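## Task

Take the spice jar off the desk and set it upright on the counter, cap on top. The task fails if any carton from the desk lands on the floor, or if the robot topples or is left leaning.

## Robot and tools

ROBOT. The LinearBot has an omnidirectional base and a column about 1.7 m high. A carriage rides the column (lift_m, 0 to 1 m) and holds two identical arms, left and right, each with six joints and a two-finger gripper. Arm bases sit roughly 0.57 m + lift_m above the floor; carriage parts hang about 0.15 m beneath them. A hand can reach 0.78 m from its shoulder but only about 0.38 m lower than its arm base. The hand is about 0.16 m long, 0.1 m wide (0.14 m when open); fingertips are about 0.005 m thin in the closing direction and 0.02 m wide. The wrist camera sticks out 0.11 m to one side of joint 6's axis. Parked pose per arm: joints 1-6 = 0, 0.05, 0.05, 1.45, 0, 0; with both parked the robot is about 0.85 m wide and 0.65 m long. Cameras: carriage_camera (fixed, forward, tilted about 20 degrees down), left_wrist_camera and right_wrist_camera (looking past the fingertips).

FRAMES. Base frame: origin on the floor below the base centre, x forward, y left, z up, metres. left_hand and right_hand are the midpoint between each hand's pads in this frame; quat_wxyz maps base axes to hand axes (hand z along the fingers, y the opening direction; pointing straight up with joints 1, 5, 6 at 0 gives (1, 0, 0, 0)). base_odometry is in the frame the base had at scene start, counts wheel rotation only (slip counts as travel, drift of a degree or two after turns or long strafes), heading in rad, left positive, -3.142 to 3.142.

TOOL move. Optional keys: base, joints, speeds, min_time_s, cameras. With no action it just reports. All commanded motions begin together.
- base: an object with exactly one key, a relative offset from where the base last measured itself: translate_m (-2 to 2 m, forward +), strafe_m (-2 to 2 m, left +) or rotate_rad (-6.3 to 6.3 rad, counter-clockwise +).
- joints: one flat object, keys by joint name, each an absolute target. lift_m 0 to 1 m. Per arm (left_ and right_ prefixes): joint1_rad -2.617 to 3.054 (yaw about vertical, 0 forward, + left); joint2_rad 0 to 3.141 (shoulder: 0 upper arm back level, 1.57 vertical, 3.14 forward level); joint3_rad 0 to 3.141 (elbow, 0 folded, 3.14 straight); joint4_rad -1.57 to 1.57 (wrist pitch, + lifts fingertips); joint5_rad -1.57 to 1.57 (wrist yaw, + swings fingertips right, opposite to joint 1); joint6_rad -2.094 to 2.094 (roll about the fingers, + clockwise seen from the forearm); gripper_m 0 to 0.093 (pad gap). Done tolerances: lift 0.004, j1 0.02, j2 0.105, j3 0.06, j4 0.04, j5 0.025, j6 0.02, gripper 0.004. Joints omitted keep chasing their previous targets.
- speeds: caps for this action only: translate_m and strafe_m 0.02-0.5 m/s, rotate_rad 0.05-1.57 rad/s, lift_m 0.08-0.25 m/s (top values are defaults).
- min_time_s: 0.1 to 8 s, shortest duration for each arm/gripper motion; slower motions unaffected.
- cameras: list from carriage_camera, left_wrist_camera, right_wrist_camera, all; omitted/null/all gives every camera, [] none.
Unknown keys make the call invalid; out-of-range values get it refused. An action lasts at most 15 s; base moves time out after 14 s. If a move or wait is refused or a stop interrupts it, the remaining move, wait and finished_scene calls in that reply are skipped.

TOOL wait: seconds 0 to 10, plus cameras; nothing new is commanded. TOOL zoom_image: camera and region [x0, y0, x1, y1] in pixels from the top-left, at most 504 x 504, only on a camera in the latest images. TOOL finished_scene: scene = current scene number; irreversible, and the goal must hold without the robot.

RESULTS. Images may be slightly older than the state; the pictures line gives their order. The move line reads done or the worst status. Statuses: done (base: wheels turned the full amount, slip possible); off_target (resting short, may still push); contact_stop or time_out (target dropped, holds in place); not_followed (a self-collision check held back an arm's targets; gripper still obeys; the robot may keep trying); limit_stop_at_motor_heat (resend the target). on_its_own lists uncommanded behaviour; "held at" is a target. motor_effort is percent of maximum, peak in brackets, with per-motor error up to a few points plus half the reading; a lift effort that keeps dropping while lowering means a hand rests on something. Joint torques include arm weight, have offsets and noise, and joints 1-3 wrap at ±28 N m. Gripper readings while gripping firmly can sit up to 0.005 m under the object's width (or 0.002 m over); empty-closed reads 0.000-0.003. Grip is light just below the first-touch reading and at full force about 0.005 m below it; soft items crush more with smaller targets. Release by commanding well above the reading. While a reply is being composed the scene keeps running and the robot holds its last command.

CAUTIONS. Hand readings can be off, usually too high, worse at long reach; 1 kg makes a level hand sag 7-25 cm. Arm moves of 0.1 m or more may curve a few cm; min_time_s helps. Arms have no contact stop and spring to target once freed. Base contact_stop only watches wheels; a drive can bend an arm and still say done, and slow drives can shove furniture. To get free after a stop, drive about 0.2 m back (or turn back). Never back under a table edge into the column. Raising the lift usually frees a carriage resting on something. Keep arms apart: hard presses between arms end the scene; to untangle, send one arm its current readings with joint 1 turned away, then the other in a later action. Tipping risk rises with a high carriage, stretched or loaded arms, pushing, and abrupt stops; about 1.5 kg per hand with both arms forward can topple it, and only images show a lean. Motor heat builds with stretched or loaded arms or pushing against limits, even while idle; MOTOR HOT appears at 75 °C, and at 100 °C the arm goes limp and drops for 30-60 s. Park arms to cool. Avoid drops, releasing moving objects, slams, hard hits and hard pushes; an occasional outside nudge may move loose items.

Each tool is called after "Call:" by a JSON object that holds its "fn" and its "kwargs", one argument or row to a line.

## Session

Call:
{"fn": "move", "kwargs": {
  "joints": {"lift_m": 0.95},
  "base": {"rotate_rad": 0.02},
  "cameras": ["carriage_camera"]
}}

Call:
{"fn": "move", "kwargs": {
  "base": {"rotate_rad": 1.4},
  "cameras": ["carriage_camera"]
}}

Call:
{"fn": "move", "kwargs": {
  "base": {"rotate_rad": 1.4},
  "cameras": ["carriage_camera"]
}}

Scene clock: 3.13 s.
Joint torques (N m): left_arm=[0.59 4.34 5.91 -0.22 -0.12 -0.04] | right_arm=[-0.08 4.42 7.04 -0.14 -0.01 -0.12]
move: done
base_odometry: x=+0.000 y=+0.000 heading=+0.019
base_status: done
joint_positions: lift_m=+0.950 left_joint1_rad=-0.017 left_joint2_rad=+0.038 left_joint3_rad=+0.047 left_joint4_rad=+1.430 left_joint5_rad=+0.018 left_joint6_rad=-0.006 left_gripper_m=+0.09396 right_joint1_rad=-0.013 right_joint2_rad=+0.048 right_joint3_rad=+0.042 right_joint4_rad=+1.441 right_joint5_rad=+0.022 right_joint6_rad=-0.023 right_gripper_m=+0.09396
joint_status: all done
motor_effort: lift_m=+31(38) drive_wheels=-14(17)
left_hand: x=+0.2657 y=+0.3054 z=+1.9338 quat_wxyz=(+0.998, +0.009, +0.066, -0.012) (m; base frame)
right_hand: x=+0.2676 y=-0.3133 z=+1.9325 quat_wxyz=(+0.997, +0.011, +0.068, -0.019) (m; base frame)
pictures: carriage_camera
Images, in order (width x height): carriage_camera 504x504.

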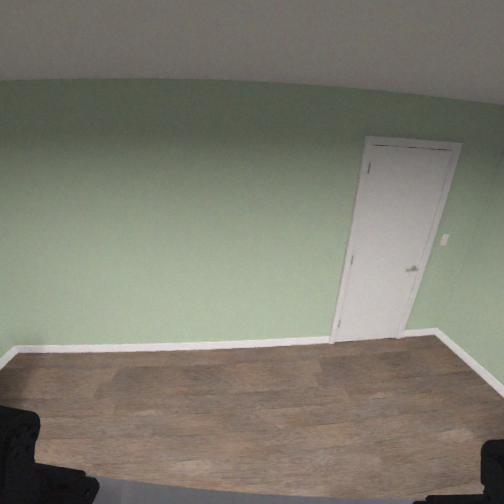

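Scene clock: 6.10 s.
Joint torques (N m): left_arm=[0.72 4.31 5.89 -0.21 -0.13 -0.04] | right_arm=[-0.03 4.37 7.02 -0.13 0 -0.13]
move: done
base_odometry: x=+0.000 y=+0.000 heading=+1.418
base_status: done
joint_positions: lift_m=+0.950 left_joint1_rad=-0.017 left_joint2_rad=+0.038 left_joint3_rad=+0.047 left_joint4_rad=+1.429 left_joint5_rad=+0.018 left_joint6_rad=-0.006 left_gripper_m=+0.09397 right_joint1_rad=-0.013 right_joint2_rad=+0.048 right_joint3_rad=+0.042 right_joint4_rad=+1.441 right_joint5_rad=+0.022 right_joint6_rad=-0.023 right_gripper_m=+0.09397
joint_status: not commanded
motor_effort: lift_m=+31(31) drive_wheels=+5(18)
left_hand: x=+0.2658 y=+0.3054 z=+1.9338 quat_wxyz=(+0.998, +0.009, +0.066, -0.012) (m; base frame)
right_hand: x=+0.2677 y=-0.3133 z=+1.9325 quat_wxyz=(+0.997, +0.011, +0.068, -0.019) (m; base frame)
pictures: carriage_camera
Images, in order (width x height): carriage_camera 504x504.

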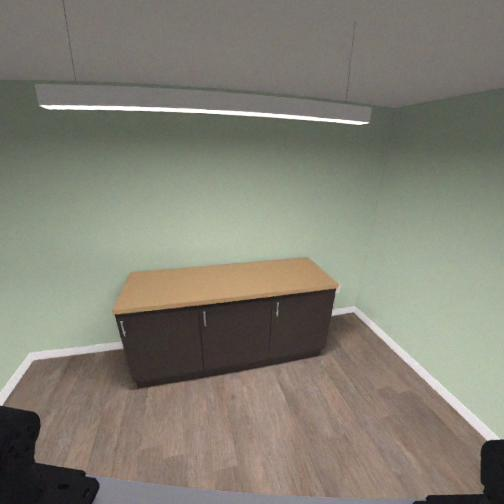

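Scene clock: 9.07 s.
Joint torques (N m): left_arm=[0.59 4.29 5.94 -0.21 -0.13 -0.06] | right_arm=[-0.02 4.37 7.02 -0.12 -0.01 -0.12]
move: done
base_odometry: x=+0.000 y=+0.000 heading=+2.818
base_status: done
joint_positions: lift_m=+0.950 left_joint1_rad=-0.017 left_joint2_rad=+0.038 left_joint3_rad=+0.047 left_joint4_rad=+1.429 left_joint5_rad=+0.017 left_joint6_rad=-0.006 left_gripper_m=+0.09397 right_joint1_rad=-0.013 right_joint2_rad=+0.048 right_joint3_rad=+0.042 right_joint4_rad=+1.440 right_joint5_rad=+0.022 right_joint6_rad=-0.023 right_gripper_m=+0.09397
joint_status: not commanded
motor_effort: lift_m=+31(31) drive_wheels=+4(15)
left_hand: x=+0.2658 y=+0.3055 z=+1.9338 quat_wxyz=(+0.998, +0.009, +0.066, -0.012) (m; base frame)
right_hand: x=+0.2678 y=-0.3133 z=+1.9325 quat_wxyz=(+0.997, +0.011, +0.068, -0.019) (m; base frame)
pictures: carriage_camera
Images, in order (width x height): carriage_camera 504x504.

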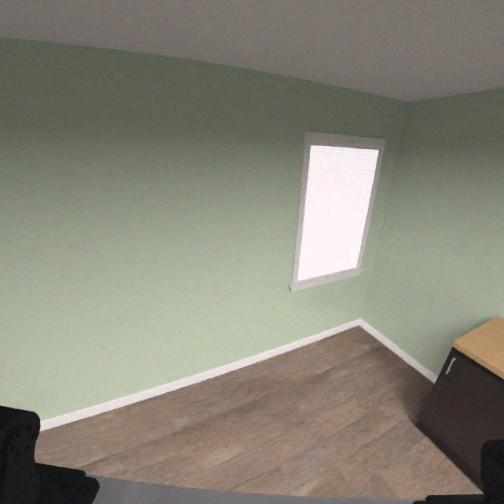

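Call:
{"fn": "move", "kwargs": {
  "base": {"rotate_rad": 1.931},
  "cameras": ["carriage_camera"]
}}

Call:
{"fn": "zoom_image", "kwargs": {
  "camera": "carriage_camera",
  "region": [100, 220, 460, 400]
}}

Scene clock: 23.23 s.
Joint torques (N m): left_arm=[0.62 4.33 5.9 -0.2 -0.13 -0.06] | right_arm=[-0.02 4.37 7.04 -0.11 -0.01 -0.13]
move: done
base_odometry: x=+0.000 y=+0.000 heading=-1.535
base_status: done
joint_positions: lift_m=+0.950 left_joint1_rad=-0.017 left_joint2_rad=+0.038 left_joint3_rad=+0.047 left_joint4_rad=+1.429 left_joint5_rad=+0.017 left_joint6_rad=-0.006 left_gripper_m=+0.09398 right_joint1_rad=-0.013 right_joint2_rad=+0.048 right_joint3_rad=+0.042 right_joint4_rad=+1.439 right_joint5_rad=+0.022 right_joint6_rad=-0.023 right_gripper_m=+0.09398
joint_status: not commanded
motor_effort: lift_m=+31(31) drive_wheels=+4(15)
left_hand: x=+0.2659 y=+0.3055 z=+1.9337 quat_wxyz=(+0.998, +0.009, +0.066, -0.012) (m; base frame)
right_hand: x=+0.2681 y=-0.3133 z=+1.9325 quat_wxyz=(+0.997, +0.011, +0.069, -0.019) (m; base frame)
pictures: carriage_camera
Images, in order (width x height): carriage_camera 504x504.

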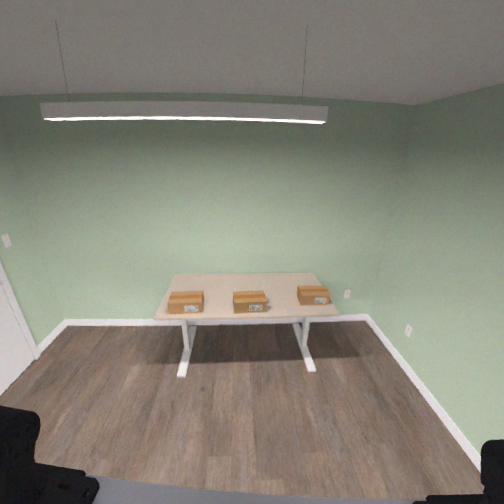

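Scaled by 1.400 from the camera's 504x504 image, which has a finer 720x720 frame.

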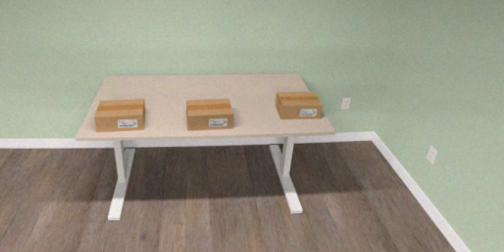

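Call:
{"fn": "move", "kwargs": {
  "base": {"translate_m": 0.8},
  "cameras": ["carriage_camera"]
}}

Call:
{"fn": "zoom_image", "kwargs": {
  "camera": "carriage_camera",
  "region": [90, 310, 450, 490]
}}

Scene clock: 33.33 s.
Joint torques (N m): left_arm=[0.62 4.53 6.08 -0.25 -0.12 -0.06] | right_arm=[-0.01 4.38 7.04 -0.08 -0.01 -0.12]
move: done
base_odometry: x=+0.030 y=-0.799 heading=-1.534
base_status: done
joint_positions: lift_m=+0.950 left_joint1_rad=-0.017 left_joint2_rad=+0.038 left_joint3_rad=+0.047 left_joint4_rad=+1.428 left_joint5_rad=+0.017 left_joint6_rad=-0.006 left_gripper_m=+0.09398 right_joint1_rad=-0.013 right_joint2_rad=+0.048 right_joint3_rad=+0.042 right_joint4_rad=+1.438 right_joint5_rad=+0.022 right_joint6_rad=-0.023 right_gripper_m=+0.09398
joint_status: not commanded
motor_effort: lift_m=+31(31) drive_wheels=-12(24)
left_hand: x=+0.2662 y=+0.3055 z=+1.9337 quat_wxyz=(+0.998, +0.009, +0.067, -0.012) (m; base frame)
right_hand: x=+0.2685 y=-0.3133 z=+1.9324 quat_wxyz=(+0.997, +0.011, +0.070, -0.019) (m; base frame)
pictures: carriage_camera
Images, in order (width x height): carriage_camera 504x504.

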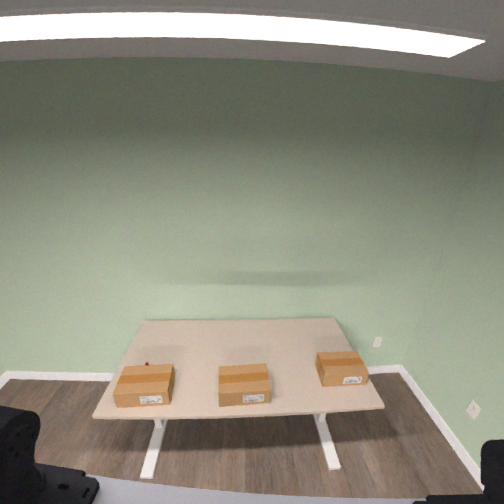

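Scaled by 1.400 from the camera's 504x504 image, which has a finer 720x720 frame.

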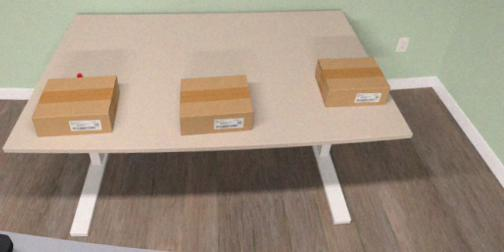

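Call:
{"fn": "move", "kwargs": {
  "base": {"rotate_rad": 0.03},
  "joints": {"left_joint1_rad": 0.085, "left_joint2_rad": 2.904, "left_joint3_rad": 1.986, "left_joint4_rad": -0.815, "left_joint5_rad": 0, "left_joint6_rad": 0},
  "min_time_s": 2.5,
  "cameras": []
}}

Call:
{"fn": "move", "kwargs": {
  "base": {"strafe_m": 0.244},
  "cameras": []
}}

Call:
{"fn": "move", "kwargs": {
  "base": {"translate_m": 0.42},
  "speeds": {"translate_m": 0.3},
  "joints": {"lift_m": 0.72},
  "cameras": ["carriage_camera", "left_wrist_camera"]
}}

Scene clock: 52.50 s.
Joint torques (N m): left_arm=[0.94 -14.91 7.04 0.02 -0.22 0.01] | right_arm=[-0.02 4.44 7.02 -0.09 -0.01 -0.11]
move: done
base_odometry: x=+0.030 y=-0.799 heading=-1.505
base_status: done
joint_positions: lift_m=+0.950 left_joint1_rad=+0.080 left_joint2_rad=+2.889 left_joint3_rad=+1.966 left_joint4_rad=-0.800 left_joint5_rad=+0.008 left_joint6_rad=-0.006 left_gripper_m=+0.09398 right_joint1_rad=-0.013 right_joint2_rad=+0.048 right_joint3_rad=+0.042 right_joint4_rad=+1.438 right_joint5_rad=+0.022 right_joint6_rad=-0.023 right_gripper_m=+0.09398
joint_status: all done
motor_effort: lift_m=+31(31) drive_wheels=-10(13)
left_hand: x=+0.6658 y=+0.3424 z=+1.2818 quat_wxyz=(-0.075, -0.043, +0.996, -0.007) (m; base frame)
right_hand: x=+0.2684 y=-0.3133 z=+1.9324 quat_wxyz=(+0.997, +0.011, +0.069, -0.019) (m; base frame)
pictures: none
No camera images: "cameras" was empty.

Scene clock: 54.87 s.
Joint torques (N m): left_arm=[0.39 -14.95 7.05 0.02 -0.18 0.02] | right_arm=[0.03 4.38 7.06 -0.1 0 -0.12]
move: done
base_odometry: x=+0.273 y=-0.784 heading=-1.505
base_status: done
joint_positions: lift_m=+0.950 left_joint1_rad=+0.087 left_joint2_rad=+2.889 left_joint3_rad=+1.966 left_joint4_rad=-0.804 left_joint5_rad=+0.005 left_joint6_rad=-0.006 left_gripper_m=+0.09398 right_joint1_rad=-0.013 right_joint2_rad=+0.048 right_joint3_rad=+0.042 right_joint4_rad=+1.438 right_joint5_rad=+0.022 right_joint6_rad=-0.023 right_gripper_m=+0.09398
joint_status: not commanded
motor_effort: lift_m=+31(31) drive_wheels=-7(13)
left_hand: x=+0.6644 y=+0.3457 z=+1.2819 quat_wxyz=(-0.078, -0.046, +0.996, -0.006) (m; base frame)
right_hand: x=+0.2684 y=-0.3133 z=+1.9324 quat_wxyz=(+0.997, +0.011, +0.069, -0.019) (m; base frame)
pictures: none
No camera images: "cameras" was empty.

Scene clock: 57.87 s.
Joint torques (N m): left_arm=[0.49 -16.01 6.5 0.09 -0.17 0.01] | right_arm=[-0.03 4.36 7.02 -0.1 -0.01 -0.11]
move: done
base_odometry: x=+0.302 y=-1.203 heading=-1.504
base_status: done
joint_positions: lift_m=+0.720 left_joint1_rad=+0.087 left_joint2_rad=+2.900 left_joint3_rad=+1.971 left_joint4_rad=-0.812 left_joint5_rad=+0.005 left_joint6_rad=-0.006 left_gripper_m=+0.09398 right_joint1_rad=-0.013 right_joint2_rad=+0.048 right_joint3_rad=+0.042 right_joint4_rad=+1.438 right_joint5_rad=+0.022 right_joint6_rad=-0.023 right_gripper_m=+0.09398
joint_status: all done
motor_effort: lift_m=+28(29) drive_wheels=-8(17)
left_hand: x=+0.6608 y=+0.3454 z=+1.0488 quat_wxyz=(-0.085, -0.046, +0.995, -0.006) (m; base frame)
right_hand: x=+0.2684 y=-0.3133 z=+1.7027 quat_wxyz=(+0.997, +0.011, +0.069, -0.019) (m; base frame)
pictures: carriage_camera, left_wrist_camera
Images, in order (width x height): carriage_camera 504x504, left_wrist_camera 504x504.

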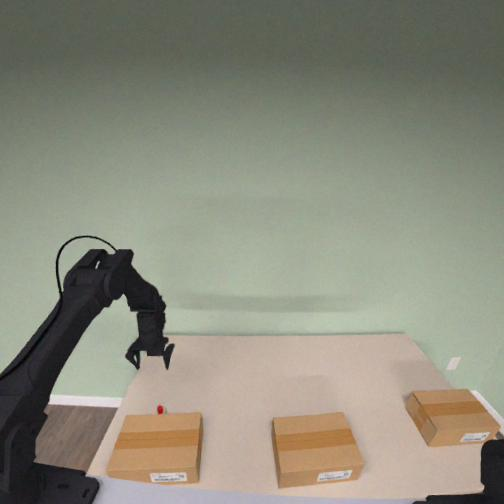

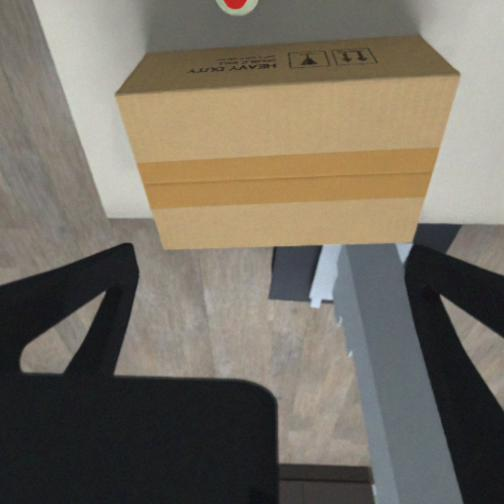

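Call:
{"fn": "move", "kwargs": {
  "base": {"translate_m": 0.03},
  "joints": {"lift_m": 0.6, "left_joint1_rad": 0.16},
  "cameras": ["carriage_camera", "left_wrist_camera"]
}}

Call:
{"fn": "zoom_image", "kwargs": {
  "camera": "left_wrist_camera",
  "region": [130, 0, 430, 300]
}}

Scene clock: 67.27 s.
Joint torques (N m): left_arm=[0.46 -16.03 6.42 0.12 -0.11 0.02] | right_arm=[0.03 4.34 7.08 -0.1 -0.02 -0.11]
move: done
base_odometry: x=+0.304 y=-1.233 heading=-1.503
base_status: done
joint_positions: lift_m=+0.600 left_joint1_rad=+0.162 left_joint2_rad=+2.900 left_joint3_rad=+1.972 left_joint4_rad=-0.815 left_joint5_rad=+0.001 left_joint6_rad=-0.006 left_gripper_m=+0.09398 right_joint1_rad=-0.013 right_joint2_rad=+0.048 right_joint3_rad=+0.042 right_joint4_rad=+1.439 right_joint5_rad=+0.022 right_joint6_rad=-0.023 right_gripper_m=+0.09398
joint_status: all done
motor_effort: lift_m=+28(29) drive_wheels=-5(16)
left_hand: x=+0.6565 y=+0.3781 z=+0.9290 quat_wxyz=(-0.085, -0.084, +0.993, -0.007) (m; base frame)
right_hand: x=+0.2682 y=-0.3133 z=+1.5827 quat_wxyz=(+0.997, +0.011, +0.069, -0.019) (m; base frame)
pictures: carriage_camera, left_wrist_camera
Images, in order (width x height): carriage_camera 504x504, left_wrist_camera 504x504.

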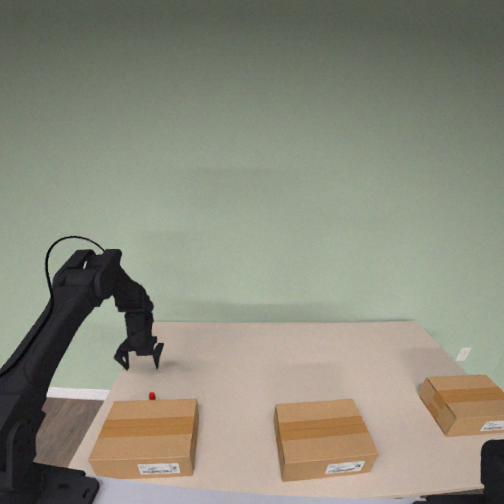

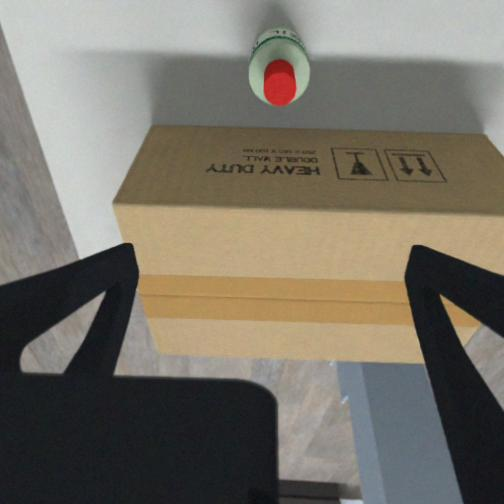

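Scaled by 1.680 from the camera's 504x504 image, which has a finer 720x720 frame.

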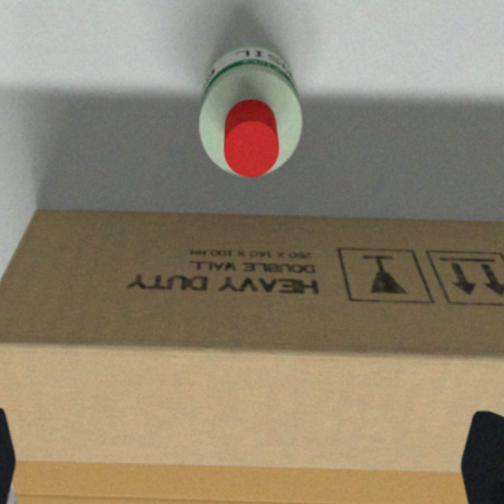

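Call:
{"fn": "move", "kwargs": {
  "joints": {"lift_m": 0.47, "left_joint1_rad": 0.15},
  "speeds": {"lift_m": 0.15},
  "cameras": ["left_wrist_camera"]
}}

Scene clock: 84.17 s.
Joint torques (N m): left_arm=[0.43 -16.01 6.3 0.16 -0.14 0.02] | right_arm=[0.06 4.4 7.01 -0.11 -0.01 -0.12]
move: done
base_odometry: x=+0.304 y=-1.233 heading=-1.503
base_status: not commanded
joint_positions: lift_m=+0.470 left_joint1_rad=+0.154 left_joint2_rad=+2.901 left_joint3_rad=+1.974 left_joint4_rad=-0.815 left_joint5_rad=+0.001 left_joint6_rad=-0.006 left_gripper_m=+0.09398 right_joint1_rad=-0.013 right_joint2_rad=+0.048 right_joint3_rad=+0.042 right_joint4_rad=+1.439 right_joint5_rad=+0.022 right_joint6_rad=-0.023 right_gripper_m=+0.09398
joint_status: all done
motor_effort: lift_m=+28(30) drive_wheels=+5(10)
left_hand: x=+0.6573 y=+0.3746 z=+0.7989 quat_wxyz=(-0.085, -0.079, +0.993, -0.007) (m; base frame)
right_hand: x=+0.2682 y=-0.3133 z=+1.4527 quat_wxyz=(+0.997, +0.011, +0.069, -0.019) (m; base frame)
pictures: left_wrist_camera
Images, in order (width x height): left_wrist_camera 504x504.

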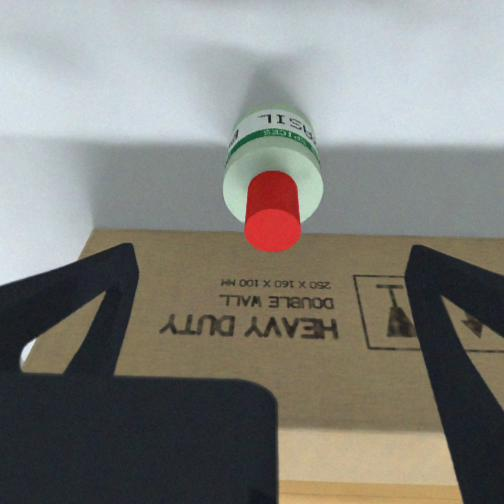

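Call:
{"fn": "move", "kwargs": {
  "joints": {"lift_m": 0.406},
  "speeds": {"lift_m": 0.1},
  "cameras": ["left_wrist_camera"]
}}

Scene clock: 95.47 s.
Joint torques (N m): left_arm=[0.36 -16.16 6.09 0.16 -0.12 0.02] | right_arm=[0.02 4.37 7.04 -0.1 -0.01 -0.13]
move: done
base_odometry: x=+0.304 y=-1.233 heading=-1.503
base_status: not commanded
joint_positions: lift_m=+0.406 left_joint1_rad=+0.154 left_joint2_rad=+2.902 left_joint3_rad=+1.976 left_joint4_rad=-0.817 left_joint5_rad=+0.001 left_joint6_rad=-0.006 left_gripper_m=+0.09398 right_joint1_rad=-0.013 right_joint2_rad=+0.048 right_joint3_rad=+0.042 right_joint4_rad=+1.439 right_joint5_rad=+0.022 right_joint6_rad=-0.023 right_gripper_m=+0.09398
joint_status: all done
motor_effort: lift_m=+27(30) drive_wheels=+5(8)
left_hand: x=+0.6573 y=+0.3746 z=+0.7349 quat_wxyz=(-0.086, -0.079, +0.993, -0.007) (m; base frame)
right_hand: x=+0.2682 y=-0.3133 z=+1.3887 quat_wxyz=(+0.997, +0.011, +0.069, -0.019) (m; base frame)
pictures: left_wrist_camera
Images, in order (width x height): left_wrist_camera 504x504.

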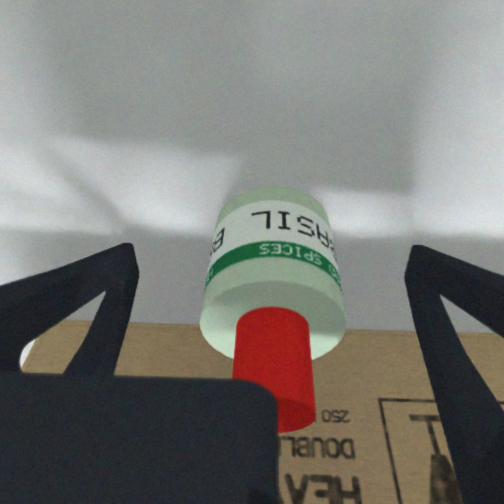

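Call:
{"fn": "move", "kwargs": {
  "joints": {"left_gripper_m": 0.033},
  "min_time_s": 1.5,
  "cameras": ["left_wrist_camera"]
}}

Scene clock: 100.20 s.
Joint torques (N m): left_arm=[0.29 -16.23 6.09 0.13 -0.14 0.01] | right_arm=[0.02 4.36 7.05 -0.11 -0.01 -0.12]
move: off_target
base_odometry: x=+0.304 y=-1.233 heading=-1.503
base_status: not commanded
joint_positions: lift_m=+0.406 left_joint1_rad=+0.154 left_joint2_rad=+2.902 left_joint3_rad=+1.976 left_joint4_rad=-0.817 left_joint5_rad=+0.001 left_joint6_rad=-0.006 left_gripper_m=+0.03755 right_joint1_rad=-0.013 right_joint2_rad=+0.048 right_joint3_rad=+0.042 right_joint4_rad=+1.439 right_joint5_rad=+0.022 right_joint6_rad=-0.023 right_gripper_m=+0.09398
joint_status: left_gripper_m off_target (ended at +0.03757, target +0.03300)
motor_effort: lift_m=+28(28) drive_wheels=+6(6)
left_hand: x=+0.6573 y=+0.3746 z=+0.7349 quat_wxyz=(-0.086, -0.079, +0.993, -0.007) (m; base frame)
right_hand: x=+0.2682 y=-0.3133 z=+1.3887 quat_wxyz=(+0.997, +0.011, +0.069, -0.019) (m; base frame)
pictures: left_wrist_camera
Images, in order (width x height): left_wrist_camera 504x504.

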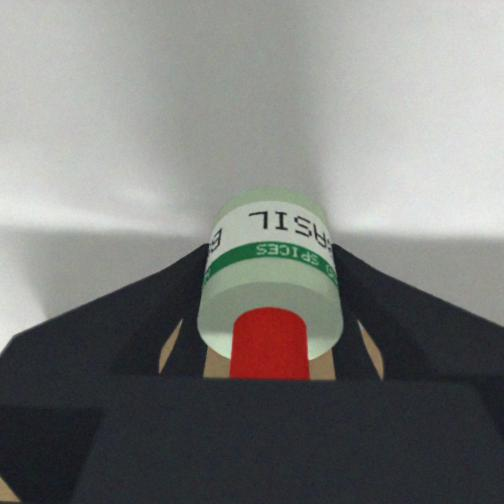

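Call:
{"fn": "move", "kwargs": {
  "joints": {"lift_m": 0.6, "left_gripper_m": 0.031},
  "speeds": {"lift_m": 0.15},
  "cameras": ["carriage_camera", "left_wrist_camera"]
}}

Scene clock: 106.33 s.
Joint torques (N m): left_arm=[0.32 -16.38 6.05 0.14 -0.13 0.02] | right_arm=[0.02 4.41 7.05 -0.11 -0.02 -0.11]
move: off_target
base_odometry: x=+0.304 y=-1.233 heading=-1.503
base_status: not commanded
joint_positions: lift_m=+0.600 left_joint1_rad=+0.154 left_joint2_rad=+2.904 left_joint3_rad=+1.976 left_joint4_rad=-0.817 left_joint5_rad=+0.001 left_joint6_rad=-0.006 left_gripper_m=+0.03754 right_joint1_rad=-0.013 right_joint2_rad=+0.048 right_joint3_rad=+0.042 right_joint4_rad=+1.439 right_joint5_rad=+0.022 right_joint6_rad=-0.023 right_gripper_m=+0.09398
joint_status: left_gripper_m off_target (ended at +0.03754, target +0.03100); the others done
motor_effort: lift_m=+31(37) drive_wheels=+3(9)
left_hand: x=+0.6567 y=+0.3745 z=+0.9278 quat_wxyz=(-0.086, -0.079, +0.993, -0.007) (m; base frame)
right_hand: x=+0.2682 y=-0.3133 z=+1.5824 quat_wxyz=(+0.997, +0.011, +0.069, -0.019) (m; base frame)
pictures: carriage_camera, left_wrist_camera
Images, in order (width x height): carriage_camera 504x504, left_wrist_camera 504x504.

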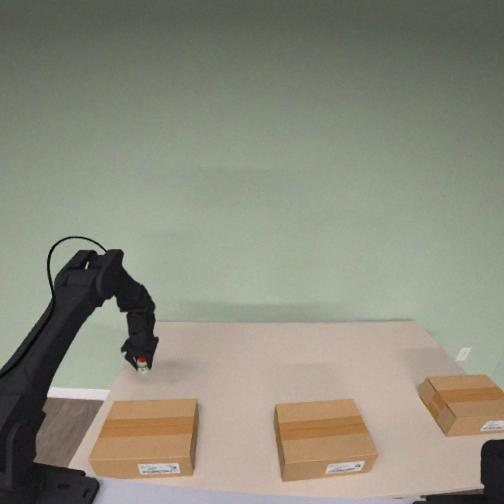

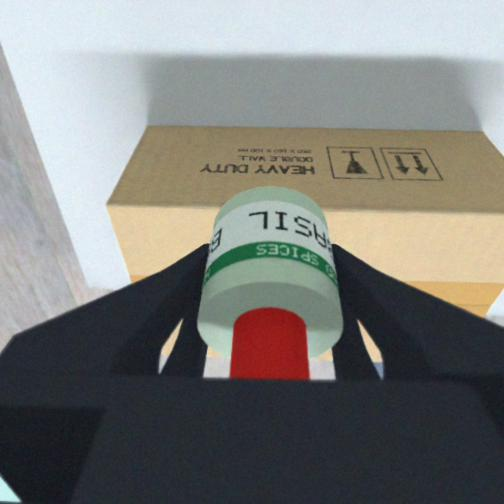

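Call:
{"fn": "move", "kwargs": {
  "base": {"translate_m": -0.65},
  "joints": {"lift_m": 0.78},
  "cameras": []
}}

Call:
{"fn": "move", "kwargs": {
  "base": {"rotate_rad": 3.125},
  "cameras": []
}}

Call:
{"fn": "move", "kwargs": {
  "base": {"translate_m": 1.4},
  "cameras": ["carriage_camera", "left_wrist_camera"]
}}

Scene clock: 116.53 s.
Joint torques (N m): left_arm=[0.36 -16.42 6.23 0.13 -0.14 0.02] | right_arm=[0.03 4.33 7.05 -0.1 -0.01 -0.11]
move: done
base_odometry: x=+0.260 y=-0.584 heading=-1.503
base_status: done
joint_positions: lift_m=+0.780 left_joint1_rad=+0.152 left_joint2_rad=+2.904 left_joint3_rad=+1.976 left_joint4_rad=-0.815 left_joint5_rad=+0.001 left_joint6_rad=-0.006 left_gripper_m=+0.03754 right_joint1_rad=-0.013 right_joint2_rad=+0.048 right_joint3_rad=+0.042 right_joint4_rad=+1.438 right_joint5_rad=+0.022 right_joint6_rad=-0.023 right_gripper_m=+0.09398
joint_status: all done
motor_effort: lift_m=+31(38) drive_wheels=-2(16)
left_hand: x=+0.6571 y=+0.3738 z=+1.1077 quat_wxyz=(-0.086, -0.079, +0.993, -0.007) (m; base frame)
right_hand: x=+0.2683 y=-0.3133 z=+1.7624 quat_wxyz=(+0.997, +0.011, +0.069, -0.019) (m; base frame)
pictures: none
No camera images: "cameras" was empty.

Scene clock: 120.80 s.
Joint torques (N m): left_arm=[0.55 -16.38 6.06 0.03 -0.1 0.02] | right_arm=[-0.02 4.37 7.06 -0.08 -0.01 -0.11]
move: done
base_odometry: x=+0.261 y=-0.584 heading=+1.621
base_status: done
joint_positions: lift_m=+0.780 left_joint1_rad=+0.152 left_joint2_rad=+2.904 left_joint3_rad=+1.976 left_joint4_rad=-0.806 left_joint5_rad=-0.002 left_joint6_rad=-0.006 left_gripper_m=+0.03753 right_joint1_rad=-0.013 right_joint2_rad=+0.048 right_joint3_rad=+0.042 right_joint4_rad=+1.436 right_joint5_rad=+0.022 right_joint6_rad=-0.023 right_gripper_m=+0.09400
joint_status: not commanded
motor_effort: lift_m=+31(31) drive_wheels=+6(18)
left_hand: x=+0.6594 y=+0.3748 z=+1.1073 quat_wxyz=(-0.081, -0.079, +0.994, -0.005) (m; base frame)
right_hand: x=+0.2688 y=-0.3133 z=+1.7624 quat_wxyz=(+0.997, +0.011, +0.070, -0.019) (m; base frame)
pictures: none
No camera images: "cameras" was empty.

Scene clock: 126.00 s.
Joint torques (N m): left_arm=[0.47 -16.43 6.06 0.05 -0.1 0.02] | right_arm=[0.01 4.31 6.97 -0.08 -0.01 -0.11]
move: done
base_odometry: x=+0.187 y=+0.814 heading=+1.623
base_status: done
joint_positions: lift_m=+0.780 left_joint1_rad=+0.152 left_joint2_rad=+2.904 left_joint3_rad=+1.976 left_joint4_rad=-0.810 left_joint5_rad=-0.002 left_joint6_rad=-0.006 left_gripper_m=+0.03753 right_joint1_rad=-0.013 right_joint2_rad=+0.048 right_joint3_rad=+0.042 right_joint4_rad=+1.437 right_joint5_rad=+0.022 right_joint6_rad=-0.023 right_gripper_m=+0.09400
joint_status: not commanded
motor_effort: lift_m=+31(31) drive_wheels=-9(23)
left_hand: x=+0.6584 y=+0.3745 z=+1.1075 quat_wxyz=(-0.083, -0.078, +0.993, -0.005) (m; base frame)
right_hand: x=+0.2687 y=-0.3133 z=+1.7624 quat_wxyz=(+0.997, +0.011, +0.070, -0.019) (m; base frame)
pictures: carriage_camera, left_wrist_camera
Images, in order (width x height): carriage_camera 504x504, left_wrist_camera 504x504.

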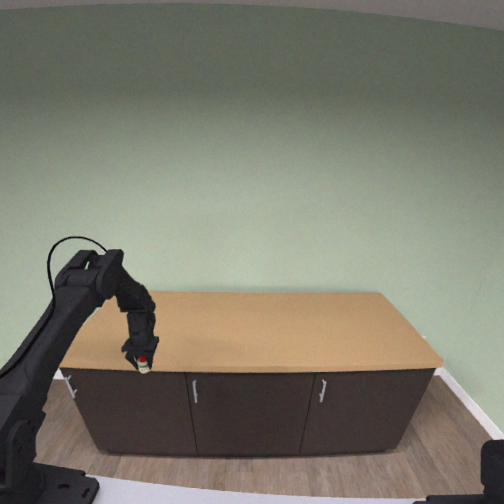

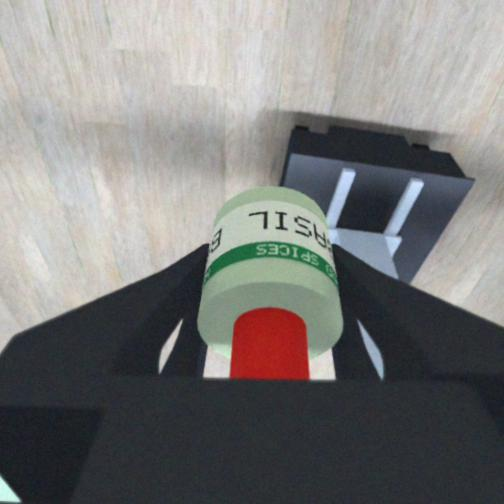

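Call:
{"fn": "move", "kwargs": {
  "base": {"translate_m": 0.36},
  "speeds": {"translate_m": 0.25},
  "cameras": []
}}

Call:
{"fn": "move", "kwargs": {
  "joints": {"lift_m": 0.62},
  "speeds": {"lift_m": 0.15},
  "cameras": ["carriage_camera", "left_wrist_camera"]
}}

Scene clock: 133.57 s.
Joint torques (N m): left_arm=[0.42 -16.39 6.06 0.07 -0.1 0.02] | right_arm=[0.03 4.38 7.05 -0.1 -0.01 -0.12]
move: done
base_odometry: x=+0.168 y=+1.173 heading=+1.624
base_status: done
joint_positions: lift_m=+0.780 left_joint1_rad=+0.152 left_joint2_rad=+2.904 left_joint3_rad=+1.976 left_joint4_rad=-0.811 left_joint5_rad=-0.002 left_joint6_rad=-0.006 left_gripper_m=+0.03753 right_joint1_rad=-0.013 right_joint2_rad=+0.048 right_joint3_rad=+0.042 right_joint4_rad=+1.438 right_joint5_rad=+0.022 right_joint6_rad=-0.023 right_gripper_m=+0.09400
joint_status: not commanded
motor_effort: lift_m=+31(31) drive_wheels=-10(19)
left_hand: x=+0.6581 y=+0.3744 z=+1.1075 quat_wxyz=(-0.084, -0.078, +0.993, -0.005) (m; base frame)
right_hand: x=+0.2685 y=-0.3133 z=+1.7624 quat_wxyz=(+0.997, +0.011, +0.070, -0.019) (m; base frame)
pictures: none
No camera images: "cameras" was empty.

Scene clock: 135.07 s.
Joint torques (N m): left_arm=[0.46 -16.32 6.09 0.03 -0.1 0.03] | right_arm=[0.03 4.4 7.04 -0.09 -0.01 -0.12]
move: done
base_odometry: x=+0.168 y=+1.173 heading=+1.624
base_status: not commanded
joint_positions: lift_m=+0.620 left_joint1_rad=+0.152 left_joint2_rad=+2.904 left_joint3_rad=+1.976 left_joint4_rad=-0.812 left_joint5_rad=-0.002 left_joint6_rad=-0.006 left_gripper_m=+0.03753 right_joint1_rad=-0.013 right_joint2_rad=+0.048 right_joint3_rad=+0.042 right_joint4_rad=+1.438 right_joint5_rad=+0.022 right_joint6_rad=-0.023 right_gripper_m=+0.09400
joint_status: all done
motor_effort: lift_m=+28(29) drive_wheels=-8(12)
left_hand: x=+0.6578 y=+0.3743 z=+0.9477 quat_wxyz=(-0.084, -0.078, +0.993, -0.005) (m; base frame)
right_hand: x=+0.2685 y=-0.3133 z=+1.6027 quat_wxyz=(+0.997, +0.011, +0.070, -0.019) (m; base frame)
pictures: carriage_camera, left_wrist_camera
Images, in order (width x height): carriage_camera 504x504, left_wrist_camera 504x504.

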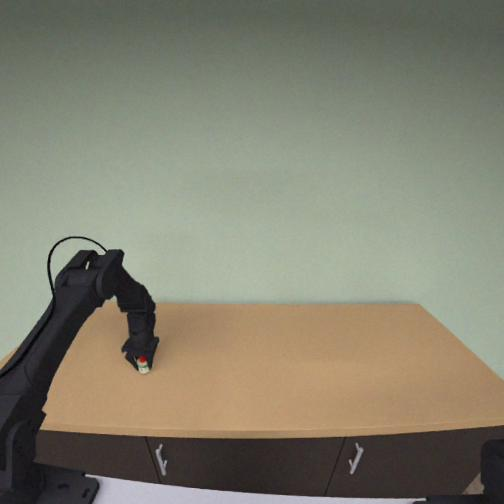

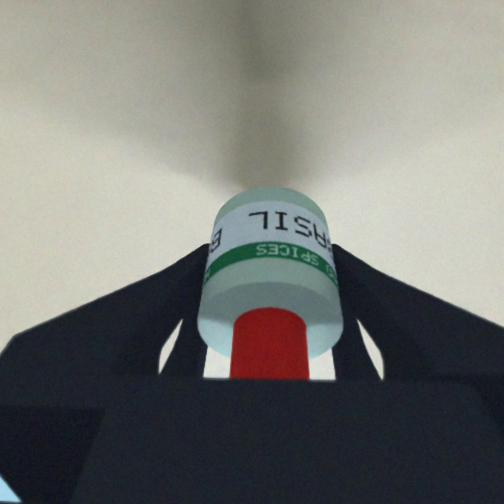

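Call:
{"fn": "move", "kwargs": {
  "joints": {"lift_m": 0.603},
  "speeds": {"lift_m": 0.08},
  "cameras": ["left_wrist_camera"]
}}

Call:
{"fn": "move", "kwargs": {
  "joints": {"lift_m": 0.598},
  "speeds": {"lift_m": 0.08},
  "cameras": ["left_wrist_camera"]
}}

Scene clock: 140.27 s.
Joint torques (N m): left_arm=[0.47 -16.38 6.15 0.13 -0.11 0.03] | right_arm=[0.03 4.38 7.08 -0.09 -0.01 -0.12]
move: done
base_odometry: x=+0.168 y=+1.173 heading=+1.624
base_status: not commanded
joint_positions: lift_m=+0.603 left_joint1_rad=+0.152 left_joint2_rad=+2.904 left_joint3_rad=+1.977 left_joint4_rad=-0.815 left_joint5_rad=-0.002 left_joint6_rad=-0.006 left_gripper_m=+0.03753 right_joint1_rad=-0.013 right_joint2_rad=+0.048 right_joint3_rad=+0.042 right_joint4_rad=+1.438 right_joint5_rad=+0.022 right_joint6_rad=-0.023 right_gripper_m=+0.09400
joint_status: all done
motor_effort: lift_m=+28(28) drive_wheels=+6(10)
left_hand: x=+0.6574 y=+0.3743 z=+0.9309 quat_wxyz=(-0.085, -0.078, +0.993, -0.005) (m; base frame)
right_hand: x=+0.2685 y=-0.3133 z=+1.5857 quat_wxyz=(+0.997, +0.011, +0.070, -0.019) (m; base frame)
pictures: left_wrist_camera
Images, in order (width x height): left_wrist_camera 504x504.

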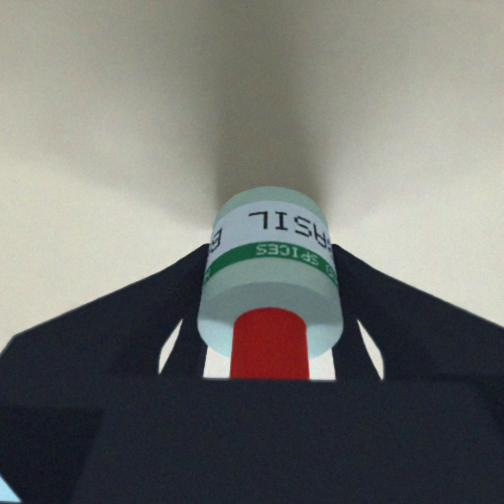

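Scene clock: 140.73 s.
Joint torques (N m): left_arm=[0.49 -16.57 6 0.14 -0.11 0.01] | right_arm=[0.01 4.36 7.05 -0.09 -0.01 -0.11]
move: done
base_odometry: x=+0.168 y=+1.173 heading=+1.624
base_status: not commanded
joint_positions: lift_m=+0.598 left_joint1_rad=+0.152 left_joint2_rad=+2.905 left_joint3_rad=+1.977 left_joint4_rad=-0.815 left_joint5_rad=-0.002 left_joint6_rad=-0.006 left_gripper_m=+0.03753 right_joint1_rad=-0.013 right_joint2_rad=+0.048 right_joint3_rad=+0.042 right_joint4_rad=+1.438 right_joint5_rad=+0.022 right_joint6_rad=-0.023 right_gripper_m=+0.09400
joint_status: all done
motor_effort: lift_m=+27(28) drive_wheels=-11(12)
left_hand: x=+0.6572 y=+0.3742 z=+0.9257 quat_wxyz=(-0.086, -0.078, +0.993, -0.005) (m; base frame)
right_hand: x=+0.2685 y=-0.3133 z=+1.5807 quat_wxyz=(+0.997, +0.011, +0.070, -0.019) (m; base frame)
pictures: left_wrist_camera
Images, in order (width x height): left_wrist_camera 504x504.

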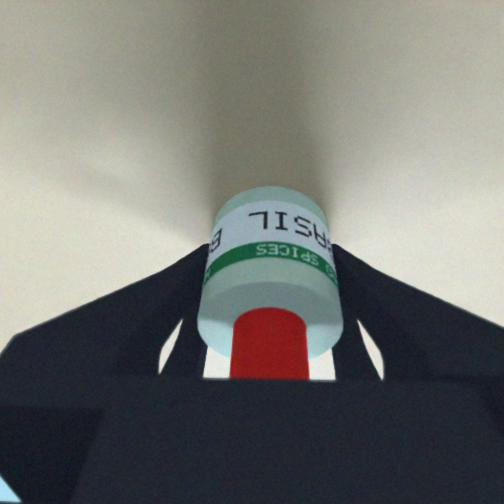

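Call:
{"fn": "move", "kwargs": {
  "joints": {"lift_m": 0.594},
  "speeds": {"lift_m": 0.08},
  "cameras": ["left_wrist_camera"]
}}

Call:
{"fn": "move", "kwargs": {
  "joints": {"lift_m": 0.59},
  "speeds": {"lift_m": 0.08},
  "cameras": ["left_wrist_camera"]
}}

Scene clock: 144.60 s.
Joint torques (N m): left_arm=[0.51 -16.34 5.59 0.21 -0.1 0.02] | right_arm=[-0.03 4.4 7.06 -0.09 -0.01 -0.12]
move: done
base_odometry: x=+0.168 y=+1.173 heading=+1.624
base_status: not commanded
joint_positions: lift_m=+0.594 left_joint1_rad=+0.152 left_joint2_rad=+2.902 left_joint3_rad=+1.981 left_joint4_rad=-0.825 left_joint5_rad=-0.002 left_joint6_rad=-0.006 left_gripper_m=+0.03753 right_joint1_rad=-0.013 right_joint2_rad=+0.048 right_joint3_rad=+0.041 right_joint4_rad=+1.438 right_joint5_rad=+0.022 right_joint6_rad=-0.023 right_gripper_m=+0.09400
joint_status: all done
motor_effort: lift_m=+26(28) drive_wheels=-11(11)
left_hand: x=+0.6573 y=+0.3742 z=+0.9242 quat_wxyz=(-0.087, -0.078, +0.993, -0.006) (m; base frame)
right_hand: x=+0.2686 y=-0.3133 z=+1.5768 quat_wxyz=(+0.997, +0.011, +0.070, -0.019) (m; base frame)
pictures: left_wrist_camera
Images, in order (width x height): left_wrist_camera 504x504.

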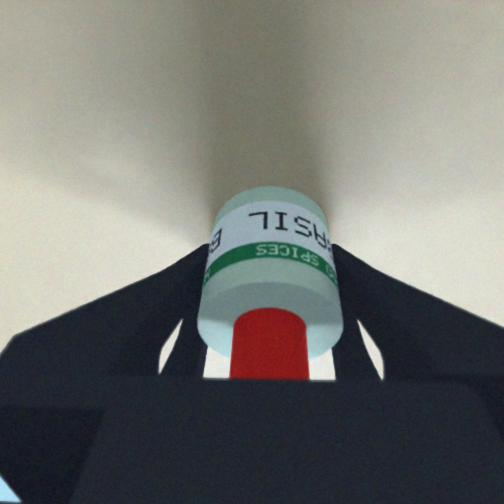

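Scene clock: 145.03 s.
Joint torques (N m): left_arm=[0.54 -15.53 5.5 0.41 -0.1 0.03] | right_arm=[0.03 4.36 7.13 -0.1 -0.01 -0.12]
move: done
base_odometry: x=+0.168 y=+1.173 heading=+1.624
base_status: not commanded
joint_positions: lift_m=+0.590 left_joint1_rad=+0.152 left_joint2_rad=+2.895 left_joint3_rad=+1.982 left_joint4_rad=-0.838 left_joint5_rad=-0.002 left_joint6_rad=-0.006 left_gripper_m=+0.03753 right_joint1_rad=-0.013 right_joint2_rad=+0.047 right_joint3_rad=+0.041 right_joint4_rad=+1.438 right_joint5_rad=+0.022 right_joint6_rad=-0.023 right_gripper_m=+0.09400
joint_status: all done
motor_effort: lift_m=+25(26) drive_wheels=-9(9)
left_hand: x=+0.6573 y=+0.3742 z=+0.9239 quat_wxyz=(-0.089, -0.078, +0.993, -0.006) (m; base frame)
right_hand: x=+0.2686 y=-0.3133 z=+1.5727 quat_wxyz=(+0.997, +0.011, +0.070, -0.019) (m; base frame)
pictures: left_wrist_camera
Images, in order (width x height): left_wrist_camera 504x504.

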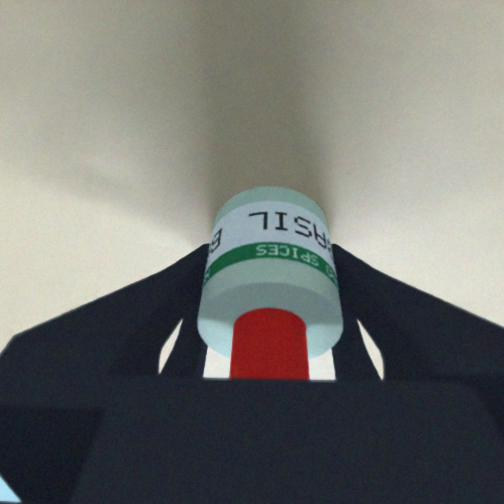

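Call:
{"fn": "move", "kwargs": {
  "joints": {"lift_m": 0.594},
  "speeds": {"lift_m": 0.08},
  "cameras": []
}}

Call:
{"fn": "move", "kwargs": {
  "joints": {"left_gripper_m": 0.093},
  "min_time_s": 2.5,
  "cameras": ["left_wrist_camera"]
}}

Scene clock: 150.43 s.
Joint torques (N m): left_arm=[0.49 -15.69 5.35 0.23 -0.1 0.01] | right_arm=[0.01 4.34 7.1 -0.11 -0.01 -0.12]
move: done
base_odometry: x=+0.168 y=+1.173 heading=+1.624
base_status: not commanded
joint_positions: lift_m=+0.594 left_joint1_rad=+0.152 left_joint2_rad=+2.895 left_joint3_rad=+1.982 left_joint4_rad=-0.823 left_joint5_rad=-0.002 left_joint6_rad=-0.006 left_gripper_m=+0.03753 right_joint1_rad=-0.013 right_joint2_rad=+0.047 right_joint3_rad=+0.041 right_joint4_rad=+1.438 right_joint5_rad=+0.022 right_joint6_rad=-0.023 right_gripper_m=+0.09400
joint_status: all done
motor_effort: lift_m=+31(37) drive_wheels=+7(10)
left_hand: x=+0.6607 y=+0.3747 z=+0.9264 quat_wxyz=(-0.082, -0.078, +0.994, -0.005) (m; base frame)
right_hand: x=+0.2685 y=-0.3133 z=+1.5763 quat_wxyz=(+0.997, +0.011, +0.070, -0.019) (m; base frame)
pictures: none
No camera images: "cameras" was empty.

Scene clock: 153.23 s.
Joint torques (N m): left_arm=[0.44 -15.64 5.44 0.22 -0.1 0.02] | right_arm=[0.02 4.4 7.09 -0.08 0 -0.12]
move: done
base_odometry: x=+0.168 y=+1.173 heading=+1.624
base_status: not commanded
joint_positions: lift_m=+0.594 left_joint1_rad=+0.152 left_joint2_rad=+2.895 left_joint3_rad=+1.982 left_joint4_rad=-0.823 left_joint5_rad=-0.002 left_joint6_rad=-0.006 left_gripper_m=+0.09292 right_joint1_rad=-0.013 right_joint2_rad=+0.047 right_joint3_rad=+0.041 right_joint4_rad=+1.438 right_joint5_rad=+0.022 right_joint6_rad=-0.023 right_gripper_m=+0.09400
joint_status: all done
motor_effort: lift_m=+31(32) drive_wheels=+6(11)
left_hand: x=+0.6607 y=+0.3747 z=+0.9264 quat_wxyz=(-0.082, -0.078, +0.994, -0.005) (m; base frame)
right_hand: x=+0.2685 y=-0.3133 z=+1.5763 quat_wxyz=(+0.997, +0.011, +0.070, -0.019) (m; base frame)
pictures: left_wrist_camera
Images, in order (width x height): left_wrist_camera 504x504.

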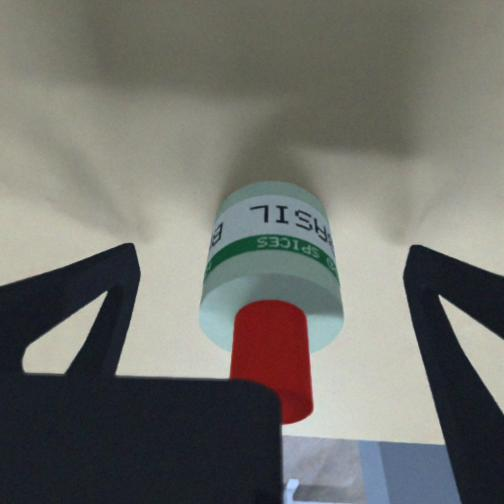

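Standing. Raise straight up.

Call:
{"fn": "move", "kwargs": {
  "joints": {"lift_m": 0.76},
  "speeds": {"lift_m": 0.12},
  "cameras": ["carriage_camera", "left_wrist_camera"]
}}

Scene clock: 157.37 s.
Joint torques (N m): left_arm=[0.47 -15.88 5.49 0.17 -0.11 0.02] | right_arm=[0.02 4.33 7.1 -0.1 -0.01 -0.12]
move: done
base_odometry: x=+0.168 y=+1.173 heading=+1.624
base_status: not commanded
joint_positions: lift_m=+0.760 left_joint1_rad=+0.152 left_joint2_rad=+2.898 left_joint3_rad=+1.982 left_joint4_rad=-0.820 left_joint5_rad=-0.002 left_joint6_rad=-0.006 left_gripper_m=+0.09292 right_joint1_rad=-0.013 right_joint2_rad=+0.047 right_joint3_rad=+0.041 right_joint4_rad=+1.438 right_joint5_rad=+0.022 right_joint6_rad=-0.023 right_gripper_m=+0.09400
joint_status: all done
motor_effort: lift_m=+31(37) drive_wheels=+7(11)
left_hand: x=+0.6605 y=+0.3747 z=+1.0913 quat_wxyz=(-0.082, -0.078, +0.994, -0.005) (m; base frame)
right_hand: x=+0.2685 y=-0.3133 z=+1.7423 quat_wxyz=(+0.997, +0.011, +0.070, -0.019) (m; base frame)
pictures: carriage_camera, left_wrist_camera
Images, in order (width x height): carriage_camera 504x504, left_wrist_camera 504x504.

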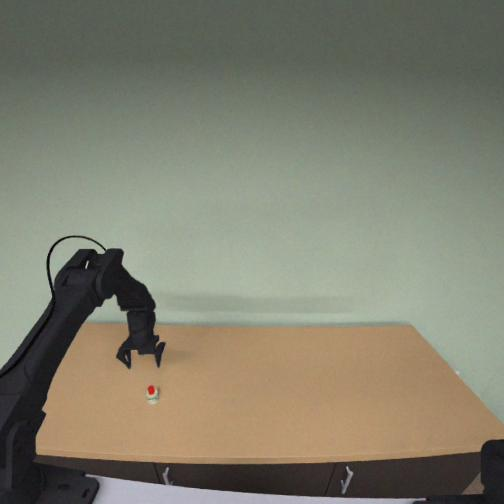

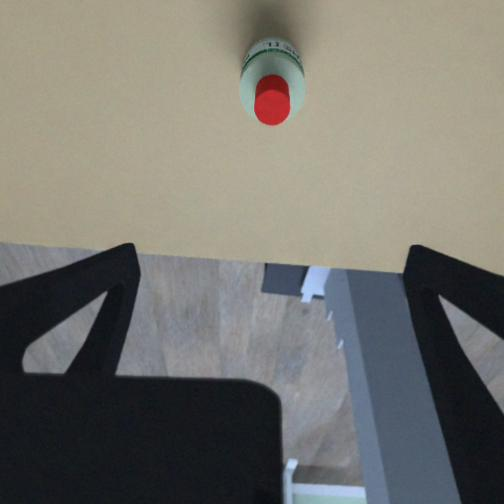

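The jar is standing upright on the counter and no part of the robot is touching it.

Call:
{"fn": "finished_scene", "kwargs": {
  "scene": 3
}}

The scene is finished: the task was done.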